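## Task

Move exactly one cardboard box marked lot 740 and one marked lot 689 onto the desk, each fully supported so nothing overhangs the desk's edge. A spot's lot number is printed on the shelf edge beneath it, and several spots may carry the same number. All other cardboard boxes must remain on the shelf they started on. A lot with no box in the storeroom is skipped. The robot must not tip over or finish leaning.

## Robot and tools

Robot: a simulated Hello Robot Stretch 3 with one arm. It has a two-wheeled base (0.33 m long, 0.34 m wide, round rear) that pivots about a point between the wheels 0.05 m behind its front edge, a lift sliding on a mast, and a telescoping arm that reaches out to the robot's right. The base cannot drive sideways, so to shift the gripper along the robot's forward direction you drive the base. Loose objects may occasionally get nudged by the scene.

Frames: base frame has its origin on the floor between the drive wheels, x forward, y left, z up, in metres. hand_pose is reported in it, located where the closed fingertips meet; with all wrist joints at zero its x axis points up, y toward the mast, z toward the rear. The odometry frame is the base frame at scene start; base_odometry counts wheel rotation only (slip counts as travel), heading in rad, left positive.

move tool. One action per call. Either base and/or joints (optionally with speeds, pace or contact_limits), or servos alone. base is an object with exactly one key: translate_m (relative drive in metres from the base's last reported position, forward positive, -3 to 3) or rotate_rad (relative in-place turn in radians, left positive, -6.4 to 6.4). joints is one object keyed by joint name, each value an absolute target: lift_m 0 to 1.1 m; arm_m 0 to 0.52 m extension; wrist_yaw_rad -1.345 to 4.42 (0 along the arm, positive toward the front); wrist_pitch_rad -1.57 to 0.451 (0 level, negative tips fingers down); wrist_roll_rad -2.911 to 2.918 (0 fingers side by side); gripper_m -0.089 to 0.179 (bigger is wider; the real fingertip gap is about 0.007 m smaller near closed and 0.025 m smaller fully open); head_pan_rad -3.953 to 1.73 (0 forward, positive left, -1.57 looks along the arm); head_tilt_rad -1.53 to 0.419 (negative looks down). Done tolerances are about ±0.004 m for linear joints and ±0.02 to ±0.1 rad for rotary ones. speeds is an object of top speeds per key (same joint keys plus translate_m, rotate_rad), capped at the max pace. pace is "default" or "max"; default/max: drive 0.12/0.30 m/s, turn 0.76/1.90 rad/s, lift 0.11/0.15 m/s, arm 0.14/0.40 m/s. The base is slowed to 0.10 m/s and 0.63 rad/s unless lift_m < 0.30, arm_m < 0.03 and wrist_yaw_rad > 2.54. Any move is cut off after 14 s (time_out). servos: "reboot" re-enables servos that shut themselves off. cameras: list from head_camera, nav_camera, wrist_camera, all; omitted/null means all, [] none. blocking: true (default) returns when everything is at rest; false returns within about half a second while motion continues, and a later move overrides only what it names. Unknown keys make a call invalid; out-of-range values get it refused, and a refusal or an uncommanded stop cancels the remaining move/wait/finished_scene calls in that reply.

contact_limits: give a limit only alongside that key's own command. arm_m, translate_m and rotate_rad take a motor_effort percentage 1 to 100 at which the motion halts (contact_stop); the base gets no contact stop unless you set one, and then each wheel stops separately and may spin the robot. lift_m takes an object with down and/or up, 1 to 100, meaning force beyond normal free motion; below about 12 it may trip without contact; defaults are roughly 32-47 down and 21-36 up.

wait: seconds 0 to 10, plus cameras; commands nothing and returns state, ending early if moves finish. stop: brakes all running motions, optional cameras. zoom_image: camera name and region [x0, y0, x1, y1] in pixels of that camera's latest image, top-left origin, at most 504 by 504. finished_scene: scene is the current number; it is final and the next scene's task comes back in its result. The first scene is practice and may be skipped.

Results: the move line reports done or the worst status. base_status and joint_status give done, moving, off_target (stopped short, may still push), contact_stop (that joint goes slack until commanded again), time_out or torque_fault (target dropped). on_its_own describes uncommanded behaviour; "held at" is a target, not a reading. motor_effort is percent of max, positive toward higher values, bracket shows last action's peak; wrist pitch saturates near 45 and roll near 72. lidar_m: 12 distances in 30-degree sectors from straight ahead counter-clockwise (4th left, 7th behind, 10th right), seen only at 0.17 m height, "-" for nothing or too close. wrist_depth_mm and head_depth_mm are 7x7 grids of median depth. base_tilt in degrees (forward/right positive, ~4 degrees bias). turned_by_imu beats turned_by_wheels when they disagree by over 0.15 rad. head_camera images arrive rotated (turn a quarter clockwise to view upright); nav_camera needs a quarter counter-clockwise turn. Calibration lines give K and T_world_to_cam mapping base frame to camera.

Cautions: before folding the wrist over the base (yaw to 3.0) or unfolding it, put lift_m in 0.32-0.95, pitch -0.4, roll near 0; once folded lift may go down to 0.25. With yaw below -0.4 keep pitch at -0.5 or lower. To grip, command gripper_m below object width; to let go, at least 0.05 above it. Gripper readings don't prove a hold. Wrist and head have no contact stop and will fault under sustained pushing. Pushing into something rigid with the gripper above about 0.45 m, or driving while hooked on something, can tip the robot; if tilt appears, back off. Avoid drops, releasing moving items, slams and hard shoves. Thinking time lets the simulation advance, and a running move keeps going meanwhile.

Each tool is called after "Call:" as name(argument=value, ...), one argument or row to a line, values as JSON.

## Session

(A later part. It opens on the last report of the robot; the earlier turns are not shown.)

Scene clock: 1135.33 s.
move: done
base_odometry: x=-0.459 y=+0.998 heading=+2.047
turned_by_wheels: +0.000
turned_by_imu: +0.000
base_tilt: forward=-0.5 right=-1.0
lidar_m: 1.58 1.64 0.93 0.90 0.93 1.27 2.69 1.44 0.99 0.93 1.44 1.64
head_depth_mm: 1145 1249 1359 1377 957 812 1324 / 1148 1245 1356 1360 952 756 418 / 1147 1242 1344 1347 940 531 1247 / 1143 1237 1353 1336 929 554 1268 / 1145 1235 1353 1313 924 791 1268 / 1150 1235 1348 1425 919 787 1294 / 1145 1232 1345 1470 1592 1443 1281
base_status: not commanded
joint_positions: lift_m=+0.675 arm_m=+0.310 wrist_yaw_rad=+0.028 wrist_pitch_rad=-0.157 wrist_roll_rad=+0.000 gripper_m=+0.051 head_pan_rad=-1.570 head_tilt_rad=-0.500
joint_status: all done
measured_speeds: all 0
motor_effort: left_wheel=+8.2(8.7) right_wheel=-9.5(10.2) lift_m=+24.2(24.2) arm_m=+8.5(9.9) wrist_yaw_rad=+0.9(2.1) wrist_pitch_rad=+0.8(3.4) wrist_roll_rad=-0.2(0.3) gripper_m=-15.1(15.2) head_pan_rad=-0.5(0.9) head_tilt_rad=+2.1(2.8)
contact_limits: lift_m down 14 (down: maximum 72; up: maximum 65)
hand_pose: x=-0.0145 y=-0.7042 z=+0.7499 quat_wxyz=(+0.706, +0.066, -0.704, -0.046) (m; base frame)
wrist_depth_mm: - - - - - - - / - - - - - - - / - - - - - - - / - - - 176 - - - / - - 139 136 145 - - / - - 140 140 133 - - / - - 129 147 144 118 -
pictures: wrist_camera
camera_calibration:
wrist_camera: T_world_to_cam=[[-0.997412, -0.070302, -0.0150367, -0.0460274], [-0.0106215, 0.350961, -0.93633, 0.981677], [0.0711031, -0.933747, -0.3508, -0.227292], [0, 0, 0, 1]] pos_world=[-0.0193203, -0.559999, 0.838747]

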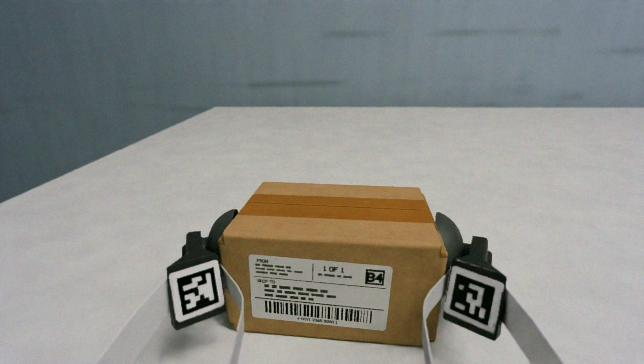

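Call:
move(
  joints={"lift_m": 0.678},
  speeds={"lift_m": 0.02},
  cameras=[],
)

Call:
move(
  joints={"gripper_m": 0.15},
  cameras=["wrist_camera"],
)

Call:
move(
  joints={"arm_m": 0.01},
  cameras=["wrist_camera", "head_camera"],
)

Scene clock: 1144.33 s.
move: done
base_odometry: x=-0.459 y=+0.998 heading=+2.047
turned_by_wheels: +0.000
turned_by_imu: +0.000
base_tilt: forward=-0.3 right=-1.1
lidar_m: 1.58 1.64 0.93 0.90 0.93 1.27 2.69 1.44 0.99 0.93 1.44 1.64
head_depth_mm: 1149 1247 1349 1382 957 813 1329 / 1154 1244 1353 1362 948 753 413 / 1149 1241 1347 1346 938 528 1270 / 1147 1243 1347 1335 933 553 1278 / 1149 1244 1346 1322 926 792 1267 / 1148 1238 1349 1420 919 785 1294 / 1144 1239 1353 1482 1593 1439 1292
base_status: not commanded
joint_positions: lift_m=+0.678 arm_m=+0.310 wrist_yaw_rad=+0.028 wrist_pitch_rad=-0.166 wrist_roll_rad=+0.000 gripper_m=+0.051 head_pan_rad=-1.570 head_tilt_rad=-0.500
joint_status: all done
measured_speeds: all 0
motor_effort: left_wheel=+8.0(8.7) right_wheel=-8.8(10.4) lift_m=+30.2(32.7) arm_m=+6.9(7.1) wrist_yaw_rad=+0.7(2.1) wrist_pitch_rad=+2.6(2.7) wrist_roll_rad=+0.0(0.3) gripper_m=-14.8(15.2) head_pan_rad=-0.2(0.9) head_tilt_rad=+2.1(2.3)
hand_pose: x=-0.0145 y=-0.7036 z=+0.7506 quat_wxyz=(+0.706, +0.069, -0.703, -0.049) (m; base frame)
wrist_depth_mm: - - - - - - - / - - - - - - - / - - - - - - - / - - - 176 - - - / - - 139 136 145 - - / - - 140 140 133 - - / - - - 148 144 117 -
pictures: none
No camera images: "cameras" was empty.

Scene clock: 1145.87 s.
move: done
base_odometry: x=-0.459 y=+0.998 heading=+2.047
turned_by_wheels: +0.000
turned_by_imu: +0.000
base_tilt: forward=-0.4 right=-1.1
lidar_m: 1.58 1.64 0.93 0.90 0.93 1.27 2.69 1.44 0.99 0.92 1.44 1.64
head_depth_mm: 1143 1242 1353 1377 958 811 1319 / 1150 1245 1356 1363 945 753 414 / 1150 1244 1350 1351 938 528 1278 / 1145 1236 1346 1334 930 552 1277 / 1147 1234 1346 1313 927 791 1267 / 1146 1234 1351 1420 918 786 1283 / 1146 1234 1351 1470 1592 1427 1281
base_status: not commanded
joint_positions: lift_m=+0.678 arm_m=+0.310 wrist_yaw_rad=+0.028 wrist_pitch_rad=-0.166 wrist_roll_rad=+0.000 gripper_m=+0.150 head_pan_rad=-1.570 head_tilt_rad=-0.500
joint_status: all done
measured_speeds: all 0
motor_effort: left_wheel=+7.9(8.7) right_wheel=-9.3(10.0) lift_m=+29.1(30.4) arm_m=+5.2(6.9) wrist_yaw_rad=+0.3(2.2) wrist_pitch_rad=+2.6(2.7) wrist_roll_rad=+0.0(0.3) gripper_m=+0.4(81.4) head_pan_rad=-0.3(0.8) head_tilt_rad=+1.0(2.1)
hand_pose: x=-0.0144 y=-0.7036 z=+0.7505 quat_wxyz=(+0.706, +0.069, -0.703, -0.049) (m; base frame)
wrist_depth_mm: - - - - - - - / - - - - - - - / - - - - - - - / - - - 175 164 - - / - 146 138 136 145 142 - / - 126 145 139 135 124 - / - 119 - 148 143 - 111
pictures: wrist_camera
camera_calibration:
wrist_camera: T_world_to_cam=[[-0.997397, -0.0704277, -0.0154431, -0.0457071], [-0.010972, 0.35995, -0.932907, 0.985779], [0.0712612, -0.93031, -0.359785, -0.21733], [0, 0, 0, 1]] pos_world=[-0.0192849, -0.560234, 0.840743]

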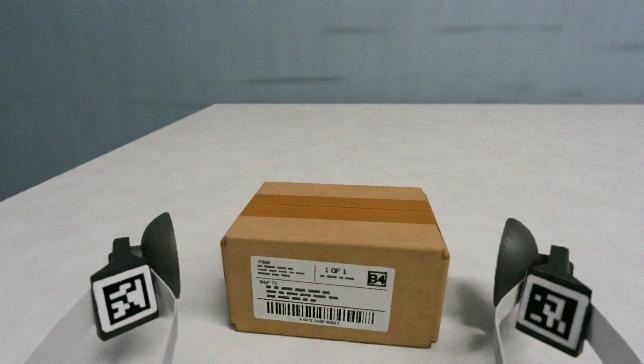

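Scene clock: 1149.30 s.
move: done
base_odometry: x=-0.459 y=+0.998 heading=+2.047
turned_by_wheels: +0.000
turned_by_imu: +0.000
base_tilt: forward=-0.3 right=-1.1
lidar_m: 1.58 1.64 0.93 0.90 0.93 1.27 2.69 1.44 0.99 0.93 1.44 1.65
head_depth_mm: 1150 1241 1365 1385 959 813 1323 / 1146 1247 1358 1360 950 807 1316 / 1145 1245 1351 1343 940 804 1280 / 1151 1244 1356 1326 935 798 1307 / 1147 1242 1351 1314 925 794 1271 / 1141 1242 1356 1419 920 783 1297 / 1144 1238 1349 1470 1594 1439 1289
base_status: not commanded
joint_positions: lift_m=+0.678 arm_m=+0.010 wrist_yaw_rad=+0.028 wrist_pitch_rad=-0.166 wrist_roll_rad=+0.000 gripper_m=+0.150 head_pan_rad=-1.570 head_tilt_rad=-0.500
joint_status: all done
measured_speeds: all 0
motor_effort: left_wheel=+8.1(8.5) right_wheel=-9.8(10.2) lift_m=+26.0(29.2) arm_m=-13.2(15.2) wrist_yaw_rad=+1.5(2.9) wrist_pitch_rad=+2.5(2.7) wrist_roll_rad=+0.0(0.3) gripper_m=+0.2(1.1) head_pan_rad=-0.2(1.1) head_tilt_rad=+0.6(2.1)
hand_pose: x=-0.0144 y=-0.4036 z=+0.7505 quat_wxyz=(+0.706, +0.069, -0.703, -0.049) (m; base frame)
wrist_depth_mm: - - - - - - - / - - - - - - - / - - - 420 - - - / - - - - - - - / - - - - - - - / - 125 - - - 124 - / - - - - - - 114
pictures: head_camera (sideways), wrist_camera
camera_calibration:
head_camera: T_world_to_cam=[[-0.0466131, 0.43208, -0.90063, 1.1877], [0.997505, -0.0277284, -0.0649298, 0.0780614], [-0.0530279, -0.901409, -0.429709, 0.515152], [0, 0, 0, 1]] pos_world=[0.00481309, -0.046653, 1.29611]
wrist_camera: T_world_to_cam=[[-0.997397, -0.0704279, -0.0154432, -0.0245786], [-0.010972, 0.35995, -0.932907, 0.877794], [0.0712615, -0.93031, -0.359785, 0.061764], [0, 0, 0, 1]] pos_world=[-0.0192849, -0.260233, 0.840743]

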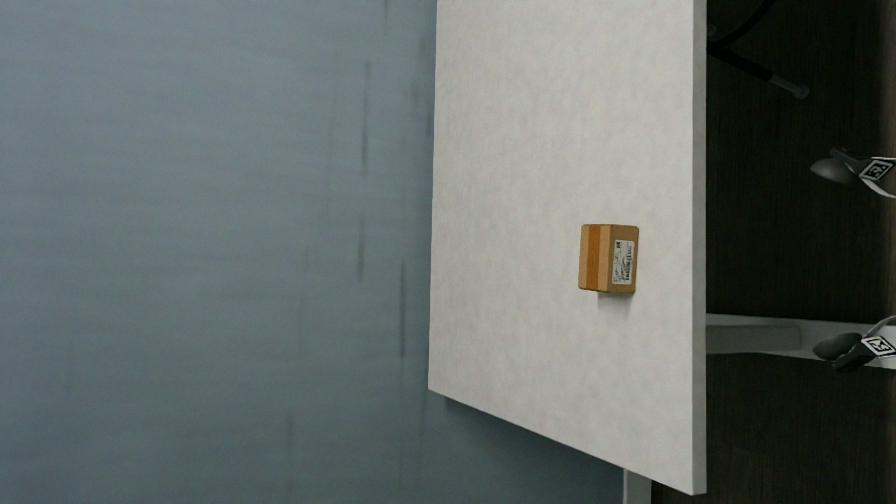

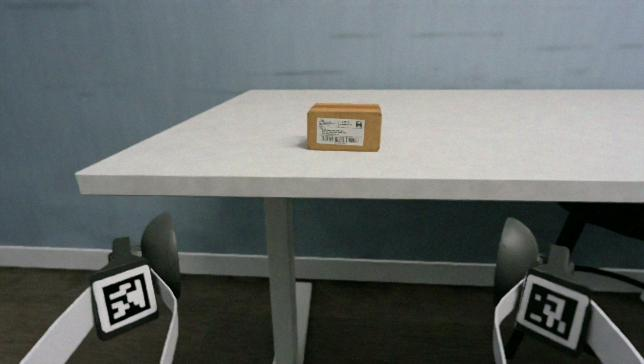

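Call:
finished_scene(
  scene=1,
)

The scene is finished: the task was done.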